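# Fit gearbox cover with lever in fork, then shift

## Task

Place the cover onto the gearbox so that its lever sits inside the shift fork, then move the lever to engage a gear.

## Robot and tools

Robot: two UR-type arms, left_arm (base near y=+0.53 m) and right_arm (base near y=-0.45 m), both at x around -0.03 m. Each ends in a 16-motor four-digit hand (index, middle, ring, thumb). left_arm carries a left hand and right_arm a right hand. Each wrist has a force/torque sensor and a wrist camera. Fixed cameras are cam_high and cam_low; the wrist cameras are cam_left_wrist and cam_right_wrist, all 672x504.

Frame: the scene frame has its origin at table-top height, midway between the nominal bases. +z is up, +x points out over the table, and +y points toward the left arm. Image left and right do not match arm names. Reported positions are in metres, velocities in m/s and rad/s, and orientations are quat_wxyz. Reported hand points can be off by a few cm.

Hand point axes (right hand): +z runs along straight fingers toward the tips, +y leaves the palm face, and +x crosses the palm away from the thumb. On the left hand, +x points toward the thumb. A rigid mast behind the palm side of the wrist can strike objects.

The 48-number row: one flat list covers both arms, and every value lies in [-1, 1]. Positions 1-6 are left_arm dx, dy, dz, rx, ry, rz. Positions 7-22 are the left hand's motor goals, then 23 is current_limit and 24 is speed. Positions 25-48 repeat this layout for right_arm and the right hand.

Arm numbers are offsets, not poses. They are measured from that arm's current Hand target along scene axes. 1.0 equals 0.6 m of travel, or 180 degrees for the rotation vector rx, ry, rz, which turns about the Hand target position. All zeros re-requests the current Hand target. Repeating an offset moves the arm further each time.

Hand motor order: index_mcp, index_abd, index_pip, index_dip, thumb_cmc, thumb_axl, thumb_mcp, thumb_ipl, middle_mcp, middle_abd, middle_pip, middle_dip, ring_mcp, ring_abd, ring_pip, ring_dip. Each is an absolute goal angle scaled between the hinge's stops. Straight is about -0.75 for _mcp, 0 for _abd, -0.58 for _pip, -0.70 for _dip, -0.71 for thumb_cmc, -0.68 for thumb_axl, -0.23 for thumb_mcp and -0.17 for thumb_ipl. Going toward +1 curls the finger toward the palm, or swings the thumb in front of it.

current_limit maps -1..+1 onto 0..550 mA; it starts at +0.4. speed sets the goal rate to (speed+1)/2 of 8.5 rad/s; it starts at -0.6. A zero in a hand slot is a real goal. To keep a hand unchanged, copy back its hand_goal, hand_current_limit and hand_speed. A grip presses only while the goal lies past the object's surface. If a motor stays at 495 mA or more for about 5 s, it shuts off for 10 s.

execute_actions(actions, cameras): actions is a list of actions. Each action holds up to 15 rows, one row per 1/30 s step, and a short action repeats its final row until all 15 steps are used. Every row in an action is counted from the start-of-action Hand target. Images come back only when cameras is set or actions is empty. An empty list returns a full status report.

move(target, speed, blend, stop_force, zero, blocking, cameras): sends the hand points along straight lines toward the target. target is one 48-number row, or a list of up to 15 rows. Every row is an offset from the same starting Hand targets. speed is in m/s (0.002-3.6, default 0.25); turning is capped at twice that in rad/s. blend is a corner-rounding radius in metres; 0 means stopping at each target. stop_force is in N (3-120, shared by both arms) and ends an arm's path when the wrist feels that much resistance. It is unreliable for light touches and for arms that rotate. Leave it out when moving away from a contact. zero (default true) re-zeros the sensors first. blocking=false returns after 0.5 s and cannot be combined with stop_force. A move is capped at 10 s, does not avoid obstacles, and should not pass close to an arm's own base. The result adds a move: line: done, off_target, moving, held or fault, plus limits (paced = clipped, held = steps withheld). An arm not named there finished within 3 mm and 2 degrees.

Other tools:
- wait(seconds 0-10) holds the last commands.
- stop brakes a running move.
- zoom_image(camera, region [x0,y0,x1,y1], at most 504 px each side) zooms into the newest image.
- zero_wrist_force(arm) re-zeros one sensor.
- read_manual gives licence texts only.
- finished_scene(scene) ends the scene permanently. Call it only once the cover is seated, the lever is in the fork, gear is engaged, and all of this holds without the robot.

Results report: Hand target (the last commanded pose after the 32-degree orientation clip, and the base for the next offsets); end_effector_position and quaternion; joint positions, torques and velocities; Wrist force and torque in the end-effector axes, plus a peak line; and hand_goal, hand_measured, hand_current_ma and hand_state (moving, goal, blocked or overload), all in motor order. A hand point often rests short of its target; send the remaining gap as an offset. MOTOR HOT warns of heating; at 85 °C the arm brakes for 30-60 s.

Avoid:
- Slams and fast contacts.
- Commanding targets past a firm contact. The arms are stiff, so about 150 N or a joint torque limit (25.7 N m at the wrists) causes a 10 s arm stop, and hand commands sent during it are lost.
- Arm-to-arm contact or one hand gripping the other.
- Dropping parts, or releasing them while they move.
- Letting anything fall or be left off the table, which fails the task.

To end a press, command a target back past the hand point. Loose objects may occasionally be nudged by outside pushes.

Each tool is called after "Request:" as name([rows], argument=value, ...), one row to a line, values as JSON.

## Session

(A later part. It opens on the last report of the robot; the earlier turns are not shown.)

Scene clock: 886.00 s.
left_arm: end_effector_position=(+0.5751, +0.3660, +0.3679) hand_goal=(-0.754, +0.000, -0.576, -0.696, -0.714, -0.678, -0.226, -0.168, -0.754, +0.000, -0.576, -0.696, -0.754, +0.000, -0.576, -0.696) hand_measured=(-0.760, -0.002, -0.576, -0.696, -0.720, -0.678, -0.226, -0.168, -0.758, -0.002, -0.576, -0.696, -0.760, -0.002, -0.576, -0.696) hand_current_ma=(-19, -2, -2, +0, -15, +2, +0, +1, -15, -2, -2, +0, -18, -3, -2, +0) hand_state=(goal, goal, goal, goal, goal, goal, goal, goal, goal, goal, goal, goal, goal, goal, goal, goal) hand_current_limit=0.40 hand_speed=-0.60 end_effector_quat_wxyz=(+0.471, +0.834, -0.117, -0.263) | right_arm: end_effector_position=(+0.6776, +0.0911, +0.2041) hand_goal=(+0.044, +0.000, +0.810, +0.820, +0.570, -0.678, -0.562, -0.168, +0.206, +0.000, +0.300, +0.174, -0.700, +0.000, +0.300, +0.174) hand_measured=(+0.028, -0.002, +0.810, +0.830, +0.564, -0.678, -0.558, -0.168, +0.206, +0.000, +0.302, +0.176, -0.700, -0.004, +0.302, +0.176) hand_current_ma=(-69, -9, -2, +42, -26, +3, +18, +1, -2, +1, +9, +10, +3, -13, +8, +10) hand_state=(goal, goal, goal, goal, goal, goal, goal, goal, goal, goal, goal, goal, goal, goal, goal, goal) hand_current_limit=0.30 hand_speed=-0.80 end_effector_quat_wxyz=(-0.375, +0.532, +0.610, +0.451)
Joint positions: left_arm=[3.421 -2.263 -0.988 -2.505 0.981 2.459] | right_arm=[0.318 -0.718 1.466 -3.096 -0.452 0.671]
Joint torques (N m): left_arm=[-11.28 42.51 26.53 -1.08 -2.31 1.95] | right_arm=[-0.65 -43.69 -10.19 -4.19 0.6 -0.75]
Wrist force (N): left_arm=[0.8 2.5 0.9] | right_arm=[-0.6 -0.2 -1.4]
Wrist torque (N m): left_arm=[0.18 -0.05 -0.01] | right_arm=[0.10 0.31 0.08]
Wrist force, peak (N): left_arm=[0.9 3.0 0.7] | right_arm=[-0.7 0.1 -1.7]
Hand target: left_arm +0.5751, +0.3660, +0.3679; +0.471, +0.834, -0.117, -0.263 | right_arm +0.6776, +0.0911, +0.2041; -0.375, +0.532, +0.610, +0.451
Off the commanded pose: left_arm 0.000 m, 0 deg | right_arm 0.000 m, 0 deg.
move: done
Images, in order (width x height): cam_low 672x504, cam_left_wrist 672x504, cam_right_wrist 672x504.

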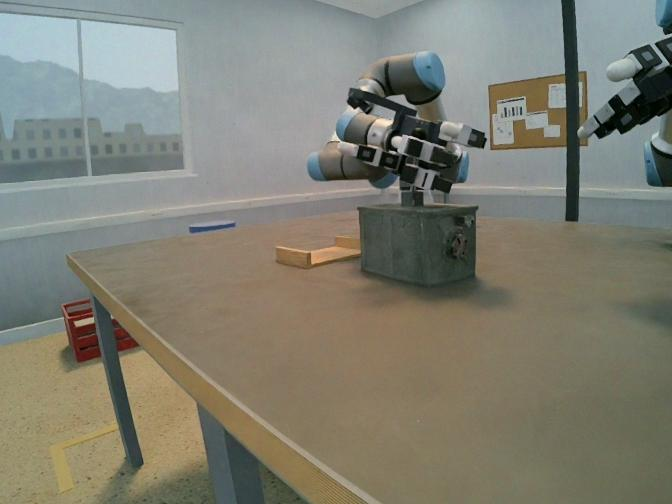

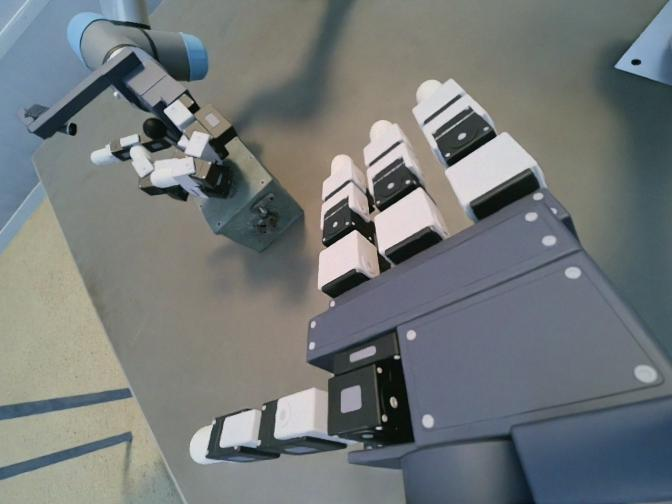

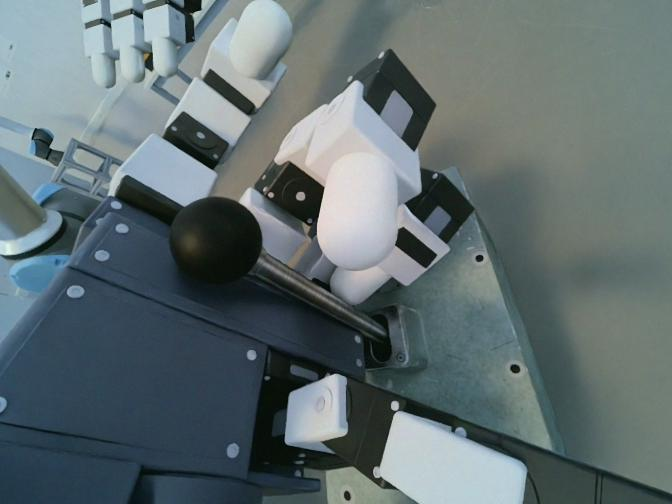

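Now open the middle, then the index, then retreat.

Request:
move(target=[0,0,0,0,0,0,-0.754,0,-0.576,-0.696,-0.714,-0.678,-0.226,-0.168,-0.754,0,-0.576,-0.696,-0.754,0,-0.576,-0.696,0.4,-0.6,0,0,0,0,0,0,0.045,0,0.81,0.82,0.571,-0.678,-0.562,-0.168,-0.7,0,0.3,0.174,-0.7,0,0.3,0.174,0.3,-0.8])

Request:
move(target=[0,0,0,0,0,0,-0.754,0,-0.576,-0.696,-0.714,-0.678,-0.226,-0.168,-0.754,0,-0.576,-0.696,-0.754,0,-0.576,-0.696,0.4,-0.6,0,0,0,0,0,0,-0.2,0,0.7,0.7,0.571,-0.678,-0.562,-0.168,-0.75,0,-0.4,-0.4,-0.75,0,-0.4,-0.4,0.3,-0.8])

Request:
move(target=[0,0,0,0,0,0,-0.754,0,-0.576,-0.696,-0.714,-0.678,-0.226,-0.168,-0.754,0,-0.576,-0.696,-0.754,0,-0.576,-0.696,0.4,-0.6,0,0,0,0,0,0,-0.75,0,0.5,0.5,0.571,-0.678,-0.562,-0.168,-0.75,0,-0.4,-0.4,-0.75,0,-0.4,-0.4,0.3,-0.8], cameras=["cam_right_wrist", "cam_high", "cam_left_wrist"])

Scene clock: 902.30 s.
left_arm: end_effector_position=(+0.5751, +0.3660, +0.3679) hand_goal=(-0.754, +0.000, -0.576, -0.696, -0.714, -0.678, -0.226, -0.168, -0.754, +0.000, -0.576, -0.696, -0.754, +0.000, -0.576, -0.696) hand_measured=(-0.760, -0.002, -0.576, -0.696, -0.720, -0.678, -0.226, -0.168, -0.758, -0.002, -0.576, -0.696, -0.760, -0.002, -0.576, -0.696) hand_current_ma=(-19, -2, -2, +0, -15, +2, +0, +1, -15, -2, -2, +0, -18, -3, -2, +0) hand_state=(goal, goal, goal, goal, goal, goal, goal, goal, goal, goal, goal, goal, goal, goal, goal, goal) hand_current_limit=0.40 hand_speed=-0.60 end_effector_quat_wxyz=(+0.471, +0.834, -0.117, -0.263) | right_arm: end_effector_position=(+0.6776, +0.0911, +0.2041) hand_goal=(+0.044, +0.000, +0.810, +0.820, +0.570, -0.678, -0.562, -0.168, -0.700, +0.000, +0.300, +0.174, -0.700, +0.000, +0.300, +0.174) hand_measured=(+0.028, -0.002, +0.810, +0.830, +0.564, -0.678, -0.558, -0.168, -0.700, +0.000, +0.302, +0.176, -0.700, -0.004, +0.302, +0.176) hand_current_ma=(-69, -9, -2, +42, -26, +3, +18, +1, +3, +1, +6, +9, +3, -13, +8, +10) hand_state=(goal, goal, goal, goal, goal, goal, goal, goal, goal, goal, goal, goal, goal, goal, goal, goal) hand_current_limit=0.30 hand_speed=-0.80 end_effector_quat_wxyz=(-0.375, +0.532, +0.610, +0.451)
Joint positions: left_arm=[3.421 -2.263 -0.988 -2.505 0.981 2.459] | right_arm=[0.318 -0.718 1.466 -3.096 -0.452 0.671]
Joint torques (N m): left_arm=[-9.89 43.05 25.66 -1.1 -2.3 2.1] | right_arm=[-3.59 -43.61 -10.2 -4.15 0.61 -0.64]
Wrist force (N): left_arm=[0.8 2.8 0.7] | right_arm=[-0.6 -0.3 -1.3]
Wrist torque (N m): left_arm=[0.24 -0.06 -0.01] | right_arm=[0.06 0.28 0.03]
Wrist force, peak (N): left_arm=[0.9 3.0 0.8] | right_arm=[-0.8 0.1 -1.8]
Hand target: left_arm +0.5751, +0.3660, +0.3679; +0.471, +0.834, -0.117, -0.263 | right_arm +0.6776, +0.0911, +0.2041; -0.375, +0.532, +0.610, +0.451
Off the commanded pose: left_arm 0.000 m, 0 deg | right_arm 0.000 m, 0 deg.
move: done

Scene clock: 903.57 s.
left_arm: end_effector_position=(+0.5751, +0.3660, +0.3679) hand_goal=(-0.754, +0.000, -0.576, -0.696, -0.714, -0.678, -0.226, -0.168, -0.754, +0.000, -0.576, -0.696, -0.754, +0.000, -0.576, -0.696) hand_measured=(-0.760, -0.002, -0.576, -0.696, -0.720, -0.678, -0.226, -0.168, -0.758, -0.002, -0.576, -0.696, -0.760, -0.002, -0.576, -0.696) hand_current_ma=(-19, -2, -2, +0, -15, +2, +0, +1, -15, -2, -2, +0, -18, -3, -2, +0) hand_state=(goal, goal, goal, goal, goal, goal, goal, goal, goal, goal, goal, goal, goal, goal, goal, goal) hand_current_limit=0.40 hand_speed=-0.60 end_effector_quat_wxyz=(+0.471, +0.834, -0.117, -0.263) | right_arm: end_effector_position=(+0.6776, +0.0911, +0.2041) hand_goal=(-0.200, +0.000, +0.700, +0.700, +0.570, -0.678, -0.562, -0.168, -0.750, +0.000, -0.400, -0.400, -0.750, +0.000, -0.400, -0.400) hand_measured=(-0.200, -0.002, +0.702, +0.704, +0.564, -0.678, -0.558, -0.168, -0.750, +0.000, -0.398, -0.398, -0.750, -0.004, -0.398, -0.398) hand_current_ma=(+0, -9, +10, +13, -26, +3, +18, +1, +3, -3, +8, +9, +4, -13, +10, +9) hand_state=(goal, goal, goal, goal, goal, goal, goal, goal, goal, goal, goal, goal, goal, goal, goal, goal) hand_current_limit=0.30 hand_speed=-0.80 end_effector_quat_wxyz=(-0.375, +0.532, +0.610, +0.451)
Joint positions: left_arm=[3.421 -2.263 -0.988 -2.505 0.981 2.459] | right_arm=[0.318 -0.718 1.466 -3.096 -0.452 0.671]
Joint torques (N m): left_arm=[-10.02 41.87 25.7 -0.72 -2.32 2.08] | right_arm=[-4.68 -43.94 -10.28 -4.15 0.71 -0.69]
Wrist force (N): left_arm=[0.9 2.7 0.7] | right_arm=[-1.2 -0.3 -1.3]
Wrist torque (N m): left_arm=[0.24 -0.08 0.00] | right_arm=[0.03 0.32 -0.06]
Wrist force, peak (N): left_arm=[0.8 3.0 0.9] | right_arm=[-1.3 -0.3 -1.2]
Hand target: left_arm +0.5751, +0.3660, +0.3679; +0.471, +0.834, -0.117, -0.263 | right_arm +0.6776, +0.0911, +0.2041; -0.375, +0.532, +0.610, +0.451
Off the commanded pose: left_arm 0.000 m, 0 deg | right_arm 0.000 m, 0 deg.
move: done

Scene clock: 904.67 s.
left_arm: end_effector_position=(+0.5751, +0.3660, +0.3679) hand_goal=(-0.754, +0.000, -0.576, -0.696, -0.714, -0.678, -0.226, -0.168, -0.754, +0.000, -0.576, -0.696, -0.754, +0.000, -0.576, -0.696) hand_measured=(-0.760, -0.002, -0.576, -0.696, -0.720, -0.678, -0.226, -0.168, -0.758, -0.002, -0.576, -0.696, -0.760, -0.002, -0.576, -0.696) hand_current_ma=(-19, -2, -2, +0, -15, +2, +0, +1, -15, -2, -2, +0, -18, -3, -2, +0) hand_state=(goal, goal, goal, goal, goal, goal, goal, goal, goal, goal, goal, goal, goal, goal, goal, goal) hand_current_limit=0.40 hand_speed=-0.60 end_effector_quat_wxyz=(+0.471, +0.834, -0.117, -0.263) | right_arm: end_effector_position=(+0.6776, +0.0911, +0.2041) hand_goal=(-0.750, +0.000, +0.500, +0.500, +0.570, -0.678, -0.562, -0.168, -0.750, +0.000, -0.400, -0.400, -0.750, +0.000, -0.400, -0.400) hand_measured=(-0.750, -0.002, +0.502, +0.502, +0.564, -0.678, -0.558, -0.168, -0.750, +0.000, -0.398, -0.398, -0.750, -0.004, -0.398, -0.398) hand_current_ma=(+4, -9, +8, +12, -26, +3, +18, +1, +3, -3, +8, +9, +4, -13, +10, +9) hand_state=(goal, goal, goal, goal, goal, goal, goal, goal, goal, goal, goal, goal, goal, goal, goal, goal) hand_current_limit=0.30 hand_speed=-0.80 end_effector_quat_wxyz=(-0.375, +0.532, +0.610, +0.451)
Joint positions: left_arm=[3.421 -2.263 -0.988 -2.505 0.981 2.459] | right_arm=[0.318 -0.718 1.466 -3.096 -0.452 0.671]
Joint torques (N m): left_arm=[-11.9 42.41 25.82 -0.67 -2.3 2.03] | right_arm=[-4.64 -43.87 -10.32 -4.08 0.64 -0.74]
Wrist force (N): left_arm=[0.8 2.7 0.8] | right_arm=[-1.1 0.3 -1.0]
Wrist torque (N m): left_arm=[0.22 -0.06 -0.02] | right_arm=[0.08 0.28 -0.07]
Wrist force, peak (N): left_arm=[0.9 2.9 1.0] | right_arm=[-1.1 0.3 -1.5]
Hand target: left_arm +0.5751, +0.3660, +0.3679; +0.471, +0.834, -0.117, -0.263 | right_arm +0.6776, +0.0911, +0.2041; -0.375, +0.532, +0.610, +0.451
Off the commanded pose: left_arm 0.000 m, 0 deg | right_arm 0.000 m, 0 deg.
move: done
Images, in order (width x height): cam_high 672x504, cam_left_wrist 672x504, cam_right_wrist 672x504.

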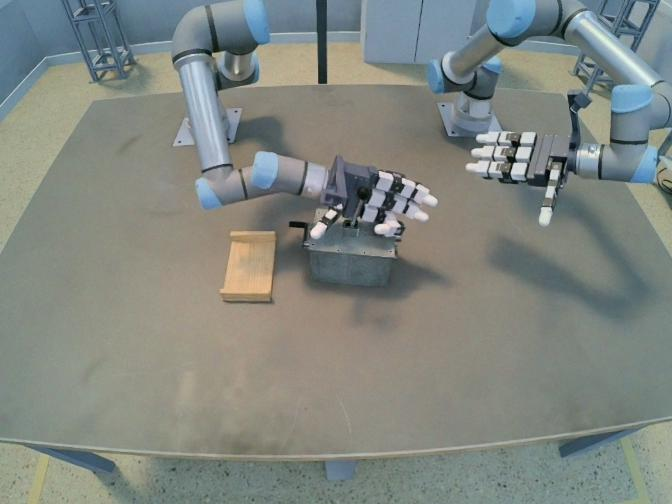

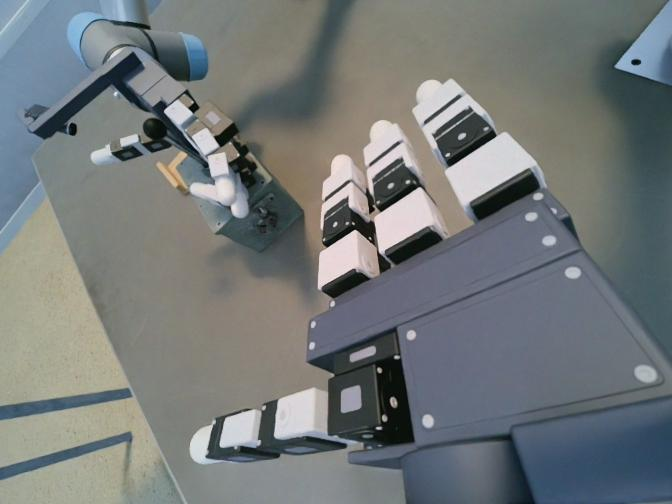

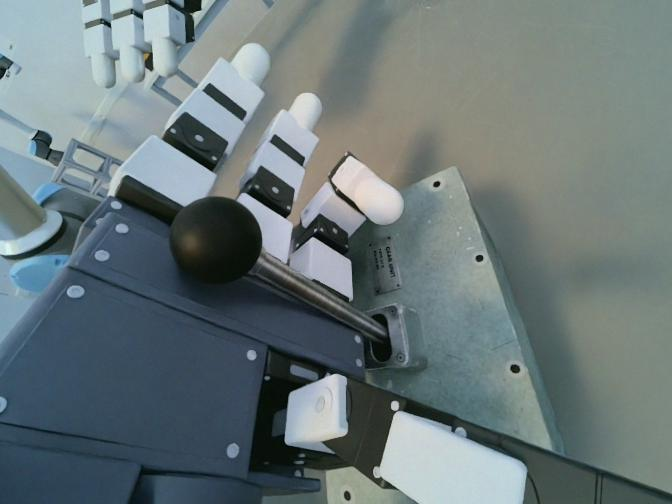

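Request:
move(target=[0,0,0,0,0,0,-0.754,0,-0.576,-0.696,-0.714,-0.678,-0.226,-0.168,-0.754,0,-0.576,-0.696,-0.754,0,-0.576,-0.696,0.4,-0.6,-0.14,0,0,0,0,0,-0.75,0,0.5,0.5,0.571,-0.678,-0.562,-0.168,-0.75,0,-0.4,-0.4,-0.75,0,-0.4,-0.4,0.3,-0.8], speed=0.03, stop_force=4, cameras=["cam_right_wrist", "cam_high"])

Scene clock: 918.67 s.
left_arm: end_effector_position=(+0.5751, +0.3660, +0.3679) hand_goal=(-0.754, +0.000, -0.576, -0.696, -0.714, -0.678, -0.226, -0.168, -0.754, +0.000, -0.576, -0.696, -0.754, +0.000, -0.576, -0.696) hand_measured=(-0.760, -0.002, -0.576, -0.696, -0.720, -0.678, -0.226, -0.168, -0.758, -0.002, -0.576, -0.696, -0.760, -0.002, -0.576, -0.696) hand_current_ma=(-19, -2, -2, +0, -15, +2, +0, +1, -15, -2, -2, +0, -18, -3, -2, +0) hand_state=(goal, goal, goal, goal, goal, goal, goal, goal, goal, goal, goal, goal, goal, goal, goal, goal) hand_current_limit=0.40 hand_speed=-0.60 end_effector_quat_wxyz=(+0.471, +0.834, -0.117, -0.263) | right_arm: end_effector_position=(+0.5936, +0.0911, +0.2041) hand_goal=(-0.750, +0.000, +0.500, +0.500, +0.570, -0.678, -0.562, -0.168, -0.750, +0.000, -0.400, -0.400, -0.750, +0.000, -0.400, -0.400) hand_measured=(-0.750, -0.002, +0.502, +0.502, +0.564, -0.678, -0.558, -0.168, -0.750, -0.002, -0.398, -0.398, -0.750, -0.004, -0.398, -0.398) hand_current_ma=(+4, -9, +8, +12, -26, +3, +18, +1, +3, -4, +8, +9, +4, -13, +10, +9) hand_state=(goal, goal, goal, goal, goal, goal, goal, goal, goal, goal, goal, goal, goal, goal, goal, goal) hand_current_limit=0.30 hand_speed=-0.80 end_effector_quat_wxyz=(-0.375, +0.532, +0.610, +0.451)
Joint positions: left_arm=[3.421 -2.263 -0.988 -2.505 0.981 2.459] | right_arm=[0.36 -0.824 1.707 -3.289 -0.483 0.735]
Joint torques (N m): left_arm=[-10.57 42.25 27.19 -1.11 -2.17 1.89] | right_arm=[7.83 -59.1 -7.59 -4.18 -0.98 2.02]
Wrist force (N): left_arm=[0.7 2.7 0.9] | right_arm=[-1.0 1.0 0.3]
Wrist torque (N m): left_arm=[0.21 -0.04 -0.02] | right_arm=[0.04 0.28 -0.07]
Wrist force, peak (N): left_arm=[1.0 3.0 0.9] | right_arm=[-1.2 1.5 0.4]
Hand target: left_arm +0.5751, +0.3660, +0.3679; +0.471, +0.834, -0.117, -0.263 | right_arm +0.5936, +0.0911, +0.2041; -0.375, +0.532, +0.610, +0.451
Off the commanded pose: left_arm 0.000 m, 0 deg | right_arm 0.000 m, 0 deg.
move: done
Images, in order (width x height): cam_high 672x504, cam_right_wrist 672x504.

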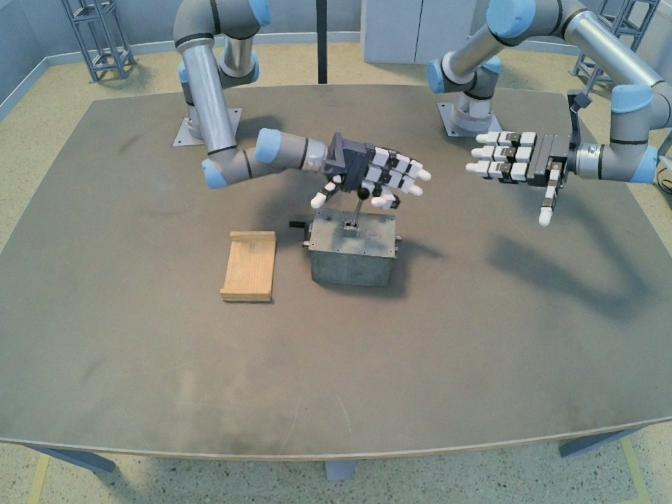

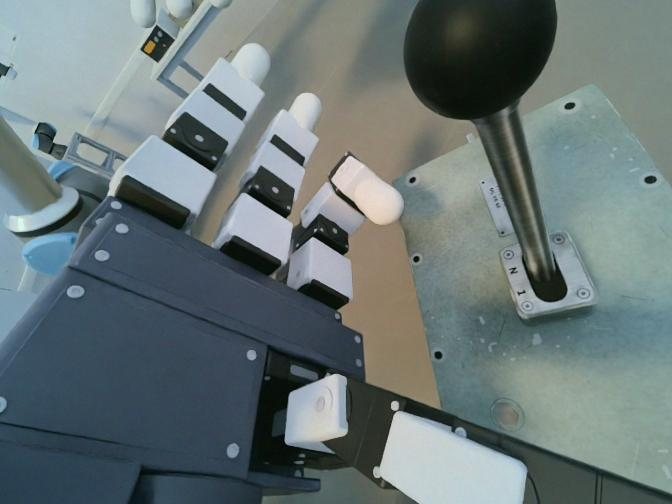

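Request:
move([
  [0,0,0,0,0,0,-0.754,0,-0.576,-0.696,-0.714,-0.678,-0.226,-0.168,-0.754,0,-0.576,-0.696,-0.754,0,-0.576,-0.696,0.4,-0.6,-0.1,-0.05,0.25,0,0,0,-0.75,0,0.5,0.5,0.571,-0.678,-0.562,-0.168,-0.75,0,-0.4,-0.4,-0.75,0,-0.4,-0.4,0.3,-0.8],
  [0,0,0,0,0,0,-0.754,0,-0.576,-0.696,-0.714,-0.678,-0.226,-0.168,-0.754,0,-0.576,-0.696,-0.754,0,-0.576,-0.696,0.4,-0.6,-0.156,-0.652,0.253,0,0,0,-0.75,0,0.5,0.5,0.571,-0.678,-0.562,-0.168,-0.75,0,-0.4,-0.4,-0.75,0,-0.4,-0.4,0.3,-0.8],
], speed=0.12, blend=0.03, cameras=["all"])

Request:
zoom_image(camera="cam_low", region=[345, 120, 490, 280])

Request:
zoom_image(camera="cam_high", region=[280, 170, 430, 295])

Request:
zoom_image(camera="cam_left_wrist", region=[130, 70, 310, 260])

Scene clock: 943.57 s.
left_arm: end_effector_position=(+0.5751, +0.3660, +0.3679) hand_goal=(-0.754, +0.000, -0.576, -0.696, -0.714, -0.678, -0.226, -0.168, -0.754, +0.000, -0.576, -0.696, -0.754, +0.000, -0.576, -0.696) hand_measured=(-0.760, -0.002, -0.576, -0.696, -0.720, -0.678, -0.226, -0.168, -0.758, -0.002, -0.576, -0.696, -0.760, -0.002, -0.576, -0.696) hand_current_ma=(-19, -2, -2, +0, -15, +2, +0, +1, -15, -2, -2, +0, -18, -3, -2, +0) hand_state=(goal, goal, goal, goal, goal, goal, goal, goal, goal, goal, goal, goal, goal, goal, goal, goal) hand_current_limit=0.40 hand_speed=-0.60 end_effector_quat_wxyz=(+0.471, +0.834, -0.117, -0.263) | right_arm: end_effector_position=(+0.5000, -0.3001, +0.3559) hand_goal=(-0.750, +0.000, +0.500, +0.500, +0.570, -0.678, -0.562, -0.168, -0.750, +0.000, -0.400, -0.400, -0.750, +0.000, -0.400, -0.400) hand_measured=(-0.750, -0.002, +0.502, +0.502, +0.564, -0.678, -0.558, -0.168, -0.750, -0.002, -0.398, -0.398, -0.750, -0.004, -0.398, -0.398) hand_current_ma=(+3, -9, +8, +12, -27, +3, +17, +1, +3, -4, +8, +9, +4, -13, +10, +9) hand_state=(goal, goal, goal, goal, goal, goal, goal, goal, goal, goal, goal, goal, goal, goal, goal, goal) hand_current_limit=0.30 hand_speed=-0.80 end_effector_quat_wxyz=(-0.375, +0.532, +0.610, +0.451)
Joint positions: left_arm=[3.421 -2.263 -0.988 -2.505 0.981 2.459] | right_arm=[-0.439 -1.629 1.917 -0.957 -0.526 -1.131]
Joint torques (N m): left_arm=[-11.34 42.69 25.86 -0.94 -2.43 2.08] | right_arm=[-6.83 -9.87 -27.44 1.55 -1.05 -2.42]
Wrist force (N): left_arm=[0.8 2.7 0.9] | right_arm=[-0.8 0.8 0.1]
Wrist torque (N m): left_arm=[0.20 -0.05 -0.01] | right_arm=[0.01 0.25 0.02]
Wrist force, peak (N): left_arm=[0.8 3.2 0.8] | right_arm=[-1.7 1.3 0.5]
Hand target: left_arm +0.5751, +0.3660, +0.3679; +0.471, +0.834, -0.117, -0.263 | right_arm +0.5000, -0.3001, +0.3559; -0.375, +0.532, +0.610, +0.451
Off the commanded pose: left_arm 0.000 m, 0 deg | right_arm 0.000 m, 0 deg.
move: done

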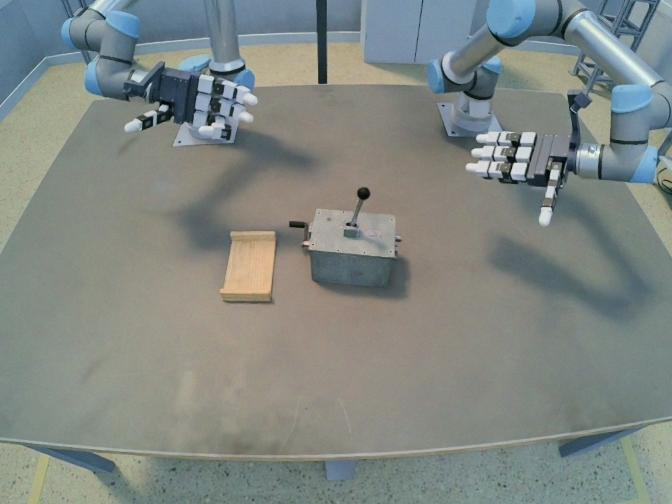

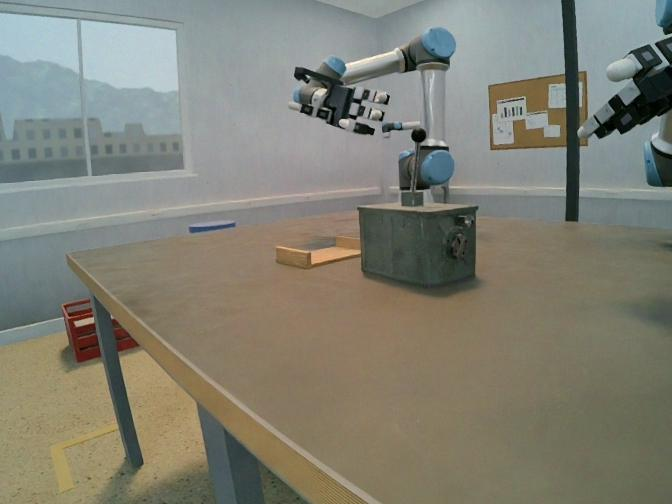

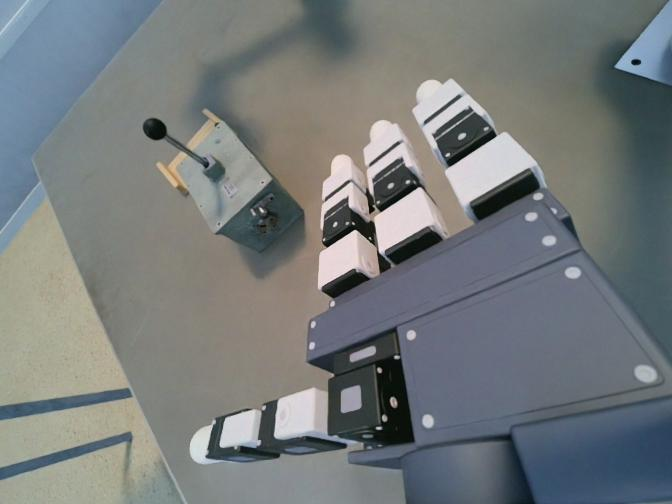

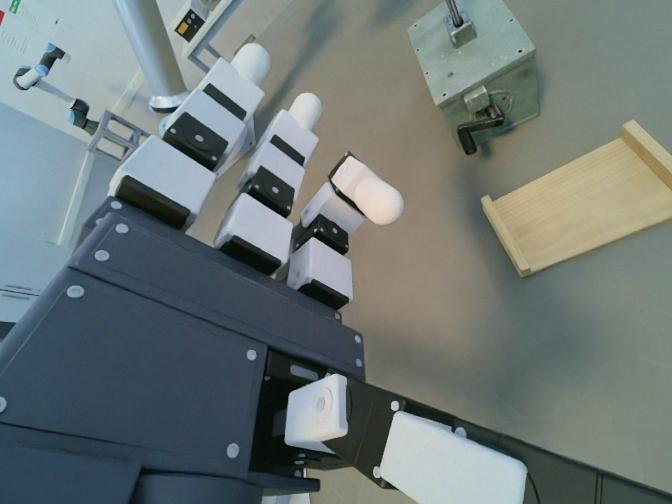

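Scaled by 3.150.

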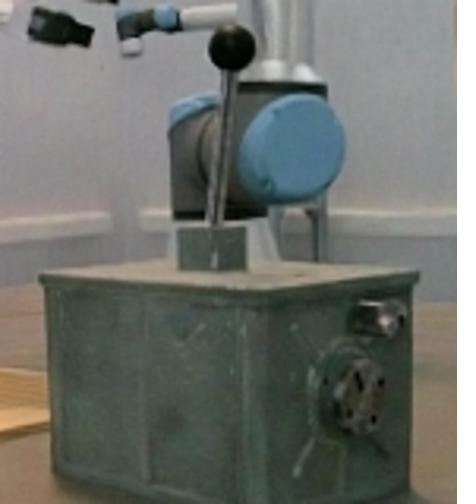

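Scaled by 3.360.

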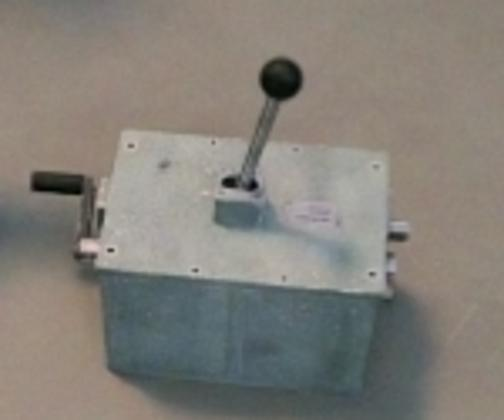

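Scaled by 2.653.

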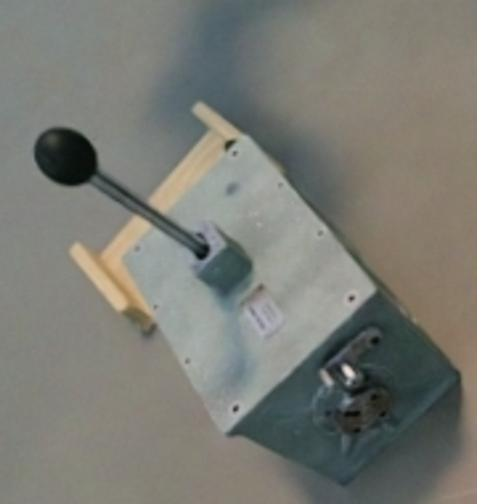

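Request:
move(target=[0.1208,-0.2465,0.1633,0.01383,-0.1156,0.1055,-0.754,0.1,-0.576,-0.696,-0.714,-0.678,-0.226,-0.168,-0.754,-0.1,-0.576,-0.696,-0.754,0,-0.576,-0.696,0.4,-0.6,0,0,0,0,0,0,-0.75,0,0.5,0.5,0.571,-0.678,-0.562,-0.168,-0.75,0,-0.4,-0.4,-0.75,0,-0.4,-0.4,0.3,-0.8], speed=0.12, cameras=["all"])

Request:
zoom_image(camera="cam_low", region=[300, 0, 552, 252])

Request:
zoom_image(camera="cam_high", region=[280, 130, 480, 280])

Scene clock: 1013.10 s.
left_arm: end_effector_position=(+0.6476, +0.2182, +0.4659) hand_goal=(-0.754, +0.100, -0.576, -0.696, -0.714, -0.678, -0.226, -0.168, -0.754, -0.100, -0.576, -0.696, -0.754, +0.000, -0.576, -0.696) hand_measured=(-0.760, +0.092, -0.576, -0.696, -0.720, -0.678, -0.226, -0.168, -0.760, -0.094, -0.576, -0.696, -0.760, -0.002, -0.576, -0.696) hand_current_ma=(-21, -24, -2, +0, -17, +2, +1, +1, -17, +14, -2, +0, -20, -3, -2, +0) hand_state=(goal, goal, goal, goal, goal, goal, goal, goal, goal, goal, goal, goal, goal, goal, goal, goal) hand_current_limit=0.40 hand_speed=-0.60 end_effector_quat_wxyz=(+0.461, +0.885, -0.056, -0.030) | right_arm: end_effector_position=(+0.5000, -0.3001, +0.3559) hand_goal=(-0.750, +0.000, +0.500, +0.500, +0.570, -0.678, -0.562, -0.168, -0.750, +0.000, -0.400, -0.400, -0.750, +0.000, -0.400, -0.400) hand_measured=(-0.750, -0.002, +0.502, +0.502, +0.564, -0.678, -0.558, -0.168, -0.750, -0.002, -0.398, -0.398, -0.750, -0.004, -0.398, -0.398) hand_current_ma=(+3, -9, +8, +12, -27, +3, +17, +1, +3, -4, +8, +9, +4, -13, +10, +9) hand_state=(goal, goal, goal, goal, goal, goal, goal, goal, goal, goal, goal, goal, goal, goal, goal, goal) hand_current_limit=0.30 hand_speed=-0.80 end_effector_quat_wxyz=(-0.375, +0.532, +0.610, +0.451)
Joint positions: left_arm=[3.242 -2.068 -1.119 -1.817 0.642 1.928] | right_arm=[-0.439 -1.629 1.917 -0.956 -0.526 -1.132]
Joint torques (N m): left_arm=[-11.12 53.52 15.42 4.15 -3.26 -2.07] | right_arm=[-6.38 -10.39 -27.06 1.77 -0.96 -2.61]
Wrist force (N): left_arm=[1.4 2.9 0.7] | right_arm=[-0.8 0.8 0.0]
Wrist torque (N m): left_arm=[0.25 -0.10 0.19] | right_arm=[0.01 0.25 0.02]
Wrist force, peak (N): left_arm=[1.6 3.7 1.0] | right_arm=[-1.2 1.3 0.6]
Hand target: left_arm +0.6476, +0.2181, +0.4659; +0.461, +0.885, -0.056, -0.030 | right_arm +0.5000, -0.3001, +0.3559; -0.375, +0.532, +0.610, +0.451
Off the commanded pose: left_arm 0.000 m, 0 deg | right_arm 0.000 m, 0 deg.
move: done

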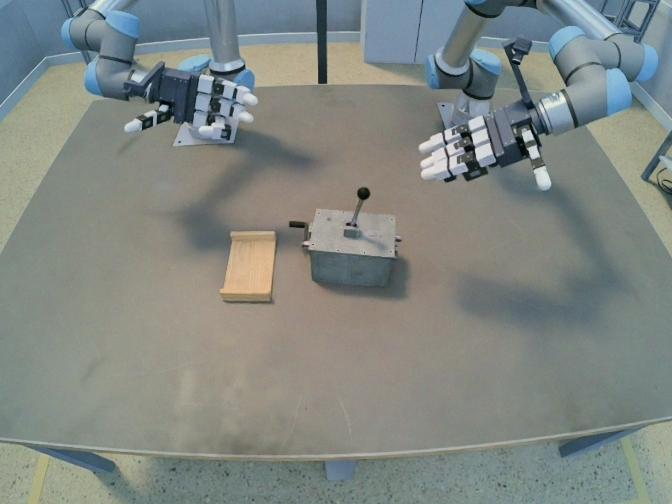

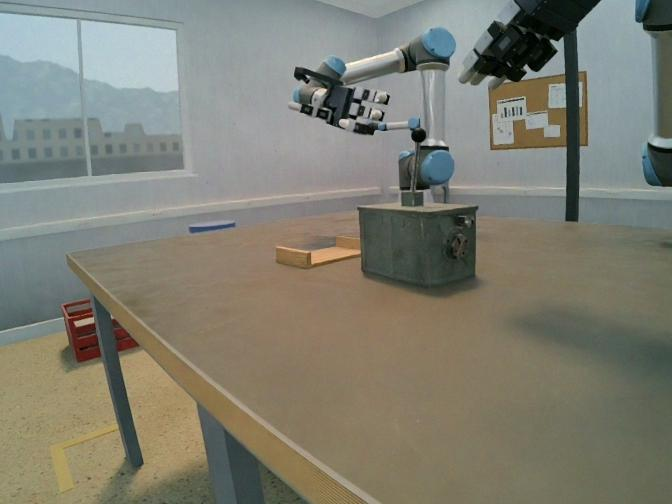

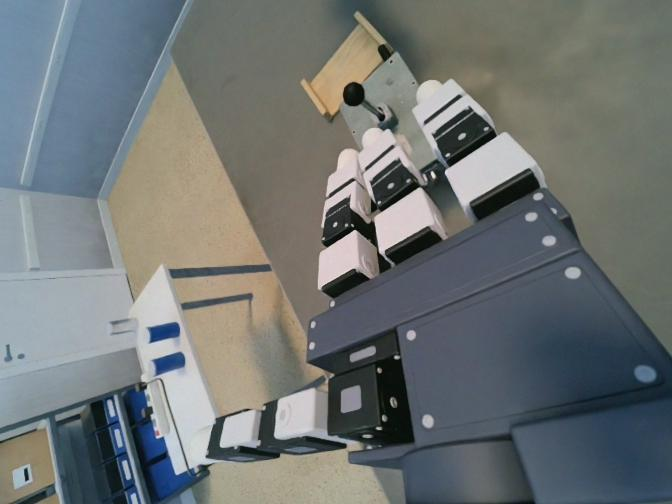

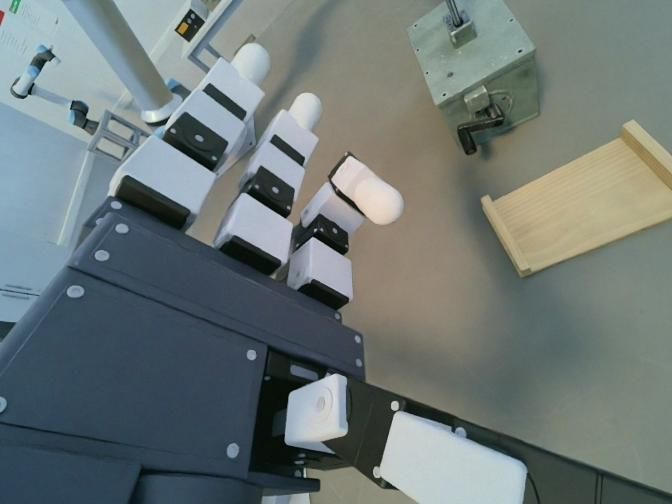

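Scaled by 2.000.

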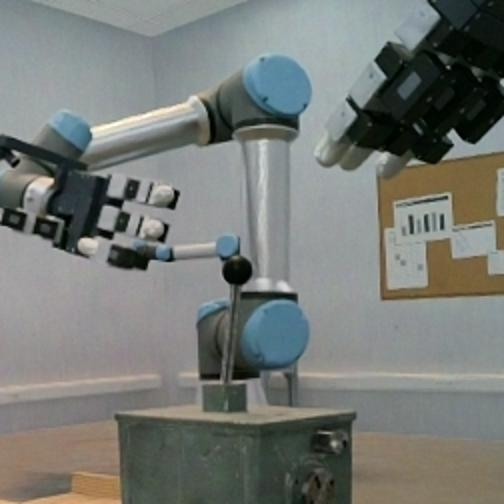

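Scaled by 2.520.

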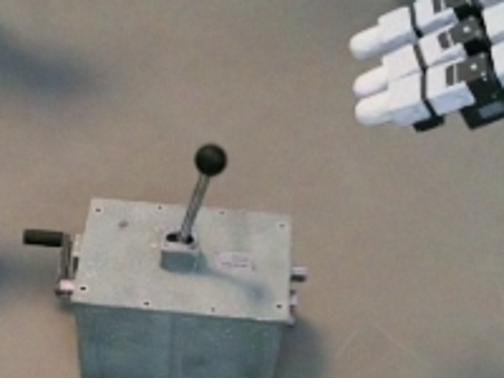

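Request:
move(target=[-0.0161,-0.1286,-0.0908,0,0,0,-0.754,0.1,-0.576,-0.696,-0.714,-0.678,-0.226,-0.168,-0.754,-0.1,-0.576,-0.696,-0.754,0,-0.576,-0.696,0.4,-0.6,0,0,0,0,0,0,-0.75,0,0.5,0.5,0.571,-0.678,-0.562,-0.168,-0.75,0,-0.4,-0.4,-0.75,0,-0.4,-0.4,0.3,-0.8], speed=0.04, stop_force=4, cameras=["all"])

Request:
zoom_image(camera="cam_low", region=[340, 60, 500, 220])

Request:
zoom_image(camera="cam_high", region=[320, 150, 420, 250])

Request:
zoom_image(camera="cam_left_wrist", region=[250, 0, 500, 200])

Scene clock: 1043.00 s.
left_arm: end_effector_position=(+0.6379, +0.1410, +0.4114) hand_goal=(-0.754, +0.100, -0.576, -0.696, -0.714, -0.678, -0.226, -0.168, -0.754, -0.100, -0.576, -0.696, -0.754, +0.000, -0.576, -0.696) hand_measured=(-0.760, +0.092, -0.576, -0.696, -0.720, -0.678, -0.226, -0.168, -0.760, -0.094, -0.576, -0.696, -0.760, -0.002, -0.576, -0.696) hand_current_ma=(-21, -24, -2, +0, -17, +2, +1, +1, -17, +14, -2, +0, -20, -3, -2, +0) hand_state=(goal, goal, goal, goal, goal, goal, goal, goal, goal, goal, goal, goal, goal, goal, goal, goal) hand_current_limit=0.40 hand_speed=-0.60 end_effector_quat_wxyz=(+0.461, +0.885, -0.056, -0.030) | right_arm: end_effector_position=(+0.5000, -0.3001, +0.3559) hand_goal=(-0.750, +0.000, +0.500, +0.500, +0.570, -0.678, -0.562, -0.168, -0.750, +0.000, -0.400, -0.400, -0.750, +0.000, -0.400, -0.400) hand_measured=(-0.750, -0.002, +0.502, +0.502, +0.564, -0.678, -0.558, -0.168, -0.750, -0.002, -0.398, -0.398, -0.750, -0.004, -0.398, -0.398) hand_current_ma=(+3, -9, +8, +12, -27, +3, +17, +1, +3, -4, +8, +9, +4, -13, +10, +9) hand_state=(goal, goal, goal, goal, goal, goal, goal, goal, goal, goal, goal, goal, goal, goal, goal, goal) hand_current_limit=0.30 hand_speed=-0.80 end_effector_quat_wxyz=(-0.375, +0.532, +0.610, +0.451)
Joint positions: left_arm=[3.13 -2.09 -1.263 -1.502 0.618 1.743] | right_arm=[-0.439 -1.629 1.917 -0.956 -0.526 -1.132]
Joint torques (N m): left_arm=[-9.86 37.35 15.54 4.35 -3.18 -1.83] | right_arm=[-6.15 -10.2 -26.5 1.68 -0.99 -2.34]
Wrist force (N): left_arm=[1.5 3.1 0.7] | right_arm=[-0.8 0.8 0.3]
Wrist torque (N m): left_arm=[0.25 -0.12 0.18] | right_arm=[-0.01 0.24 0.02]
Wrist force, peak (N): left_arm=[1.6 3.3 1.1] | right_arm=[-1.1 1.5 0.2]
Hand target: left_arm +0.6379, +0.1410, +0.4114; +0.461, +0.885, -0.056, -0.030 | right_arm +0.5000, -0.3001, +0.3559; -0.375, +0.532, +0.610, +0.451
Off the commanded pose: left_arm 0.000 m, 0 deg | right_arm 0.000 m, 0 deg.
move: done

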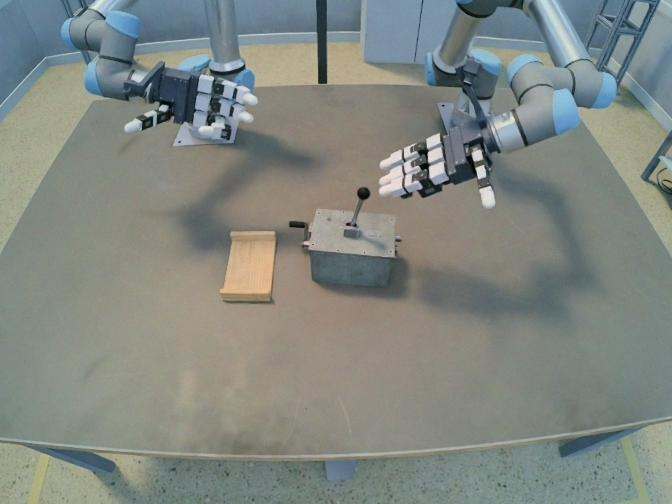

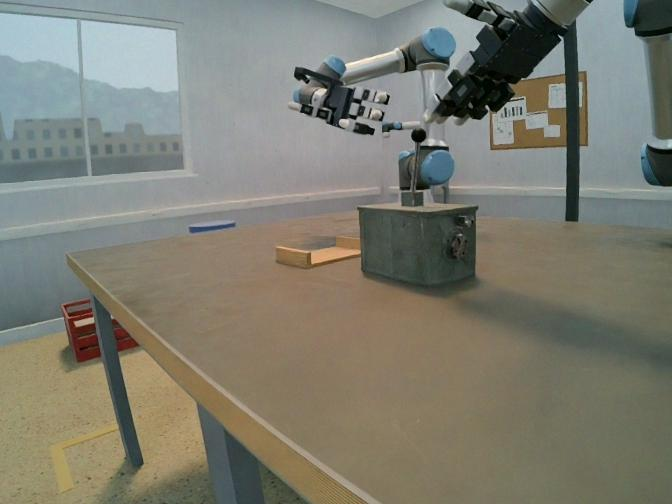

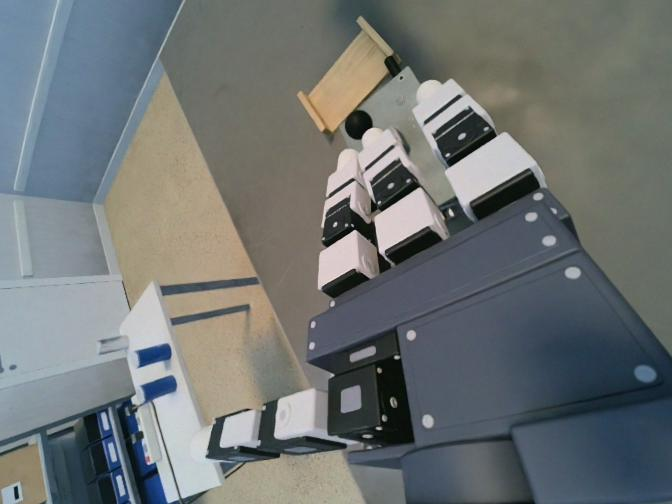

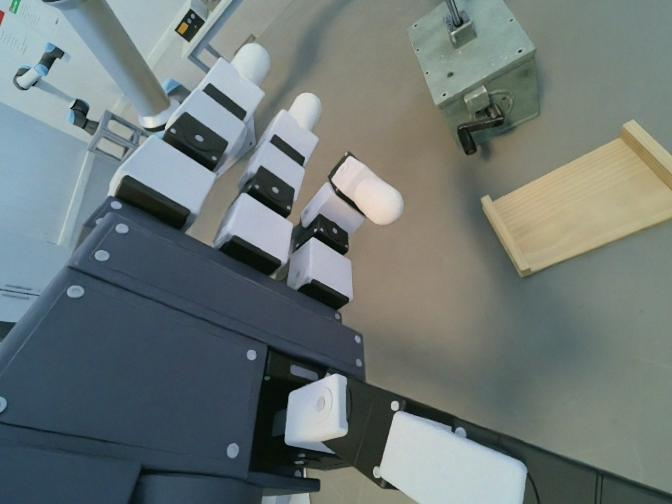

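Scaled by 3.150.

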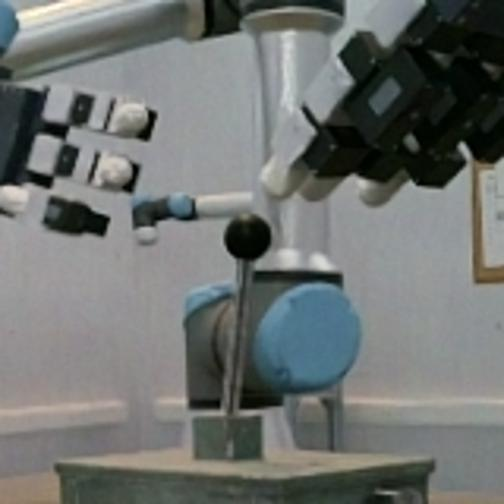

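Scaled by 5.040.

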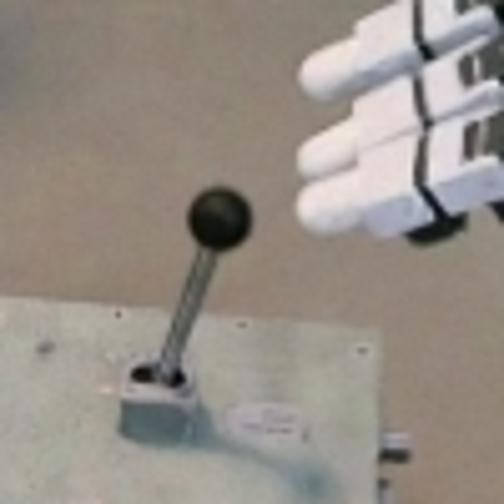

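Scaled by 2.016.

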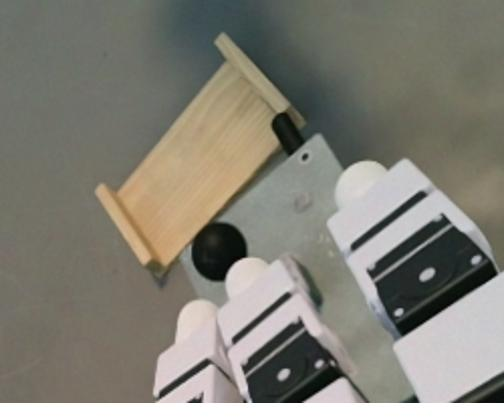

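Request:
move(target=[-0.0059,-0.0474,-0.0335,0,0,0,-0.754,0.1,-0.576,-0.696,-0.714,-0.678,-0.226,-0.168,-0.754,-0.1,-0.576,-0.696,-0.754,0,-0.576,-0.696,0.4,-0.6,0,0,0,0,0,0,-0.75,0,0.5,0.5,0.571,-0.678,-0.562,-0.168,-0.75,0,-0.4,-0.4,-0.75,0,-0.4,-0.4,0.3,-0.8], speed=0.01, stop_force=4, cameras=["cam_high", "cam_low", "cam_left_wrist"])

Request:
zoom_image(camera="cam_low", region=[340, 60, 500, 220])

Request:
zoom_image(camera="cam_high", region=[320, 150, 420, 250])

Request:
zoom_image(camera="cam_left_wrist", region=[250, 0, 500, 200])

Scene clock: 1068.80 s.
left_arm: end_effector_position=(+0.6344, +0.1125, +0.3913) hand_goal=(-0.754, +0.100, -0.576, -0.696, -0.714, -0.678, -0.226, -0.168, -0.754, -0.100, -0.576, -0.696, -0.754, +0.000, -0.576, -0.696) hand_measured=(-0.760, +0.092, -0.576, -0.696, -0.720, -0.678, -0.226, -0.168, -0.736, -0.094, -0.560, -0.686, -0.760, -0.002, -0.576, -0.696) hand_current_ma=(-21, -24, -2, +0, -17, +2, +1, +1, +68, +14, +53, +35, -20, -3, -2, +0) hand_state=(goal, goal, goal, goal, goal, goal, goal, goal, goal, goal, goal, goal, goal, goal, goal, goal) hand_current_limit=0.40 hand_speed=-0.60 end_effector_quat_wxyz=(+0.461, +0.885, -0.056, -0.030) | right_arm: end_effector_position=(+0.5000, -0.3001, +0.3559) hand_goal=(-0.750, +0.000, +0.500, +0.500, +0.570, -0.678, -0.562, -0.168, -0.750, +0.000, -0.400, -0.400, -0.750, +0.000, -0.400, -0.400) hand_measured=(-0.750, -0.002, +0.502, +0.502, +0.564, -0.678, -0.558, -0.168, -0.750, -0.002, -0.398, -0.398, -0.750, -0.004, -0.398, -0.398) hand_current_ma=(+3, -9, +8, +12, -27, +3, +17, +1, +3, -4, +8, +9, +4, -13, +10, +9) hand_state=(goal, goal, goal, goal, goal, goal, goal, goal, goal, goal, goal, goal, goal, goal, goal, goal) hand_current_limit=0.30 hand_speed=-0.80 end_effector_quat_wxyz=(-0.375, +0.532, +0.610, +0.451)
Joint positions: left_arm=[3.089 -2.112 -1.298 -1.388 0.613 1.673] | right_arm=[-0.439 -1.629 1.917 -0.956 -0.526 -1.132]
Joint torques (N m): left_arm=[-11.32 37.48 13.12 4.23 -2.91 -2.03] | right_arm=[-5.49 -10.11 -26.47 1.83 -0.91 -2.29]
Wrist force (N): left_arm=[0.9 4.6 -1.8] | right_arm=[-0.7 0.8 0.3]
Wrist torque (N m): left_arm=[0.30 -0.20 0.11] | right_arm=[-0.01 0.23 0.03]
Wrist force, peak (N): left_arm=[1.2 4.6 -1.7] | right_arm=[-1.2 1.4 0.1]
Hand target: left_arm +0.6344, +0.1125, +0.3913; +0.461, +0.885, -0.056, -0.030 | right_arm +0.5000, -0.3001, +0.3559; -0.375, +0.532, +0.610, +0.451
Off the commanded pose: left_arm 0.000 m, 0 deg | right_arm 0.000 m, 0 deg.
move: done
Images, in order (width x height): cam_high 672x504, cam_low 672x504, cam_left_wrist 672x504.

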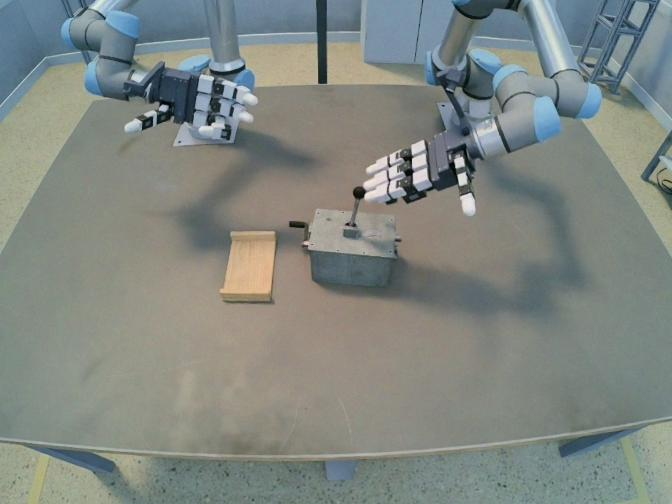

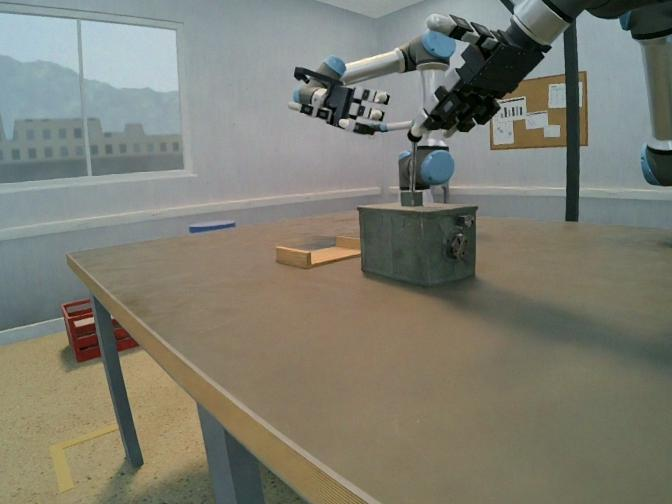

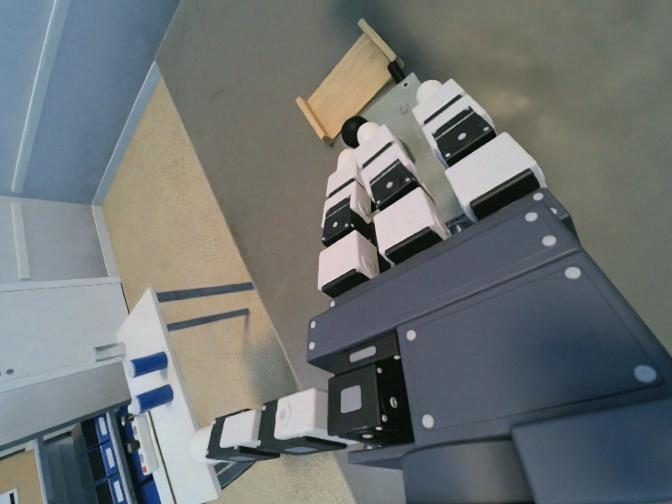

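Scaled by 3.150.

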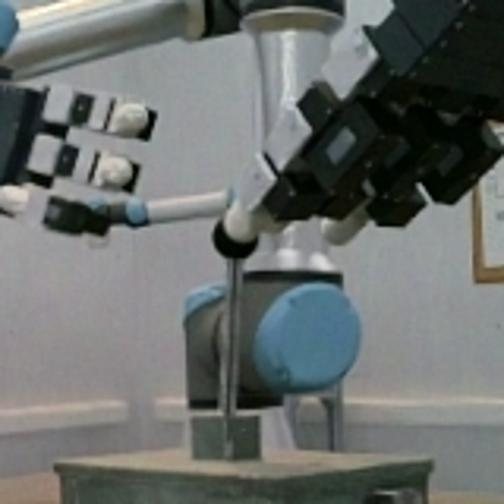

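Scaled by 5.040.

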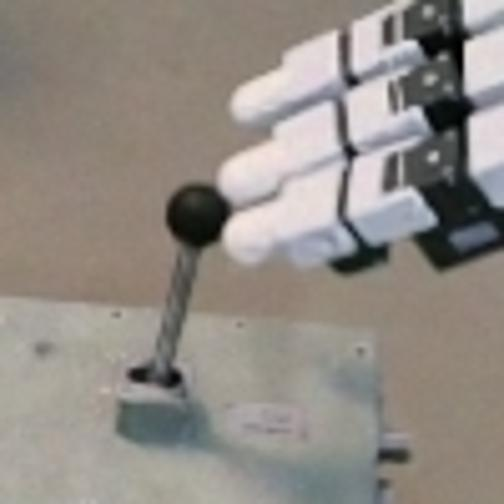

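Scaled by 2.016.

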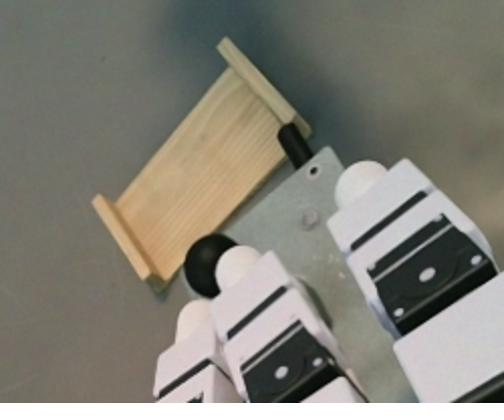

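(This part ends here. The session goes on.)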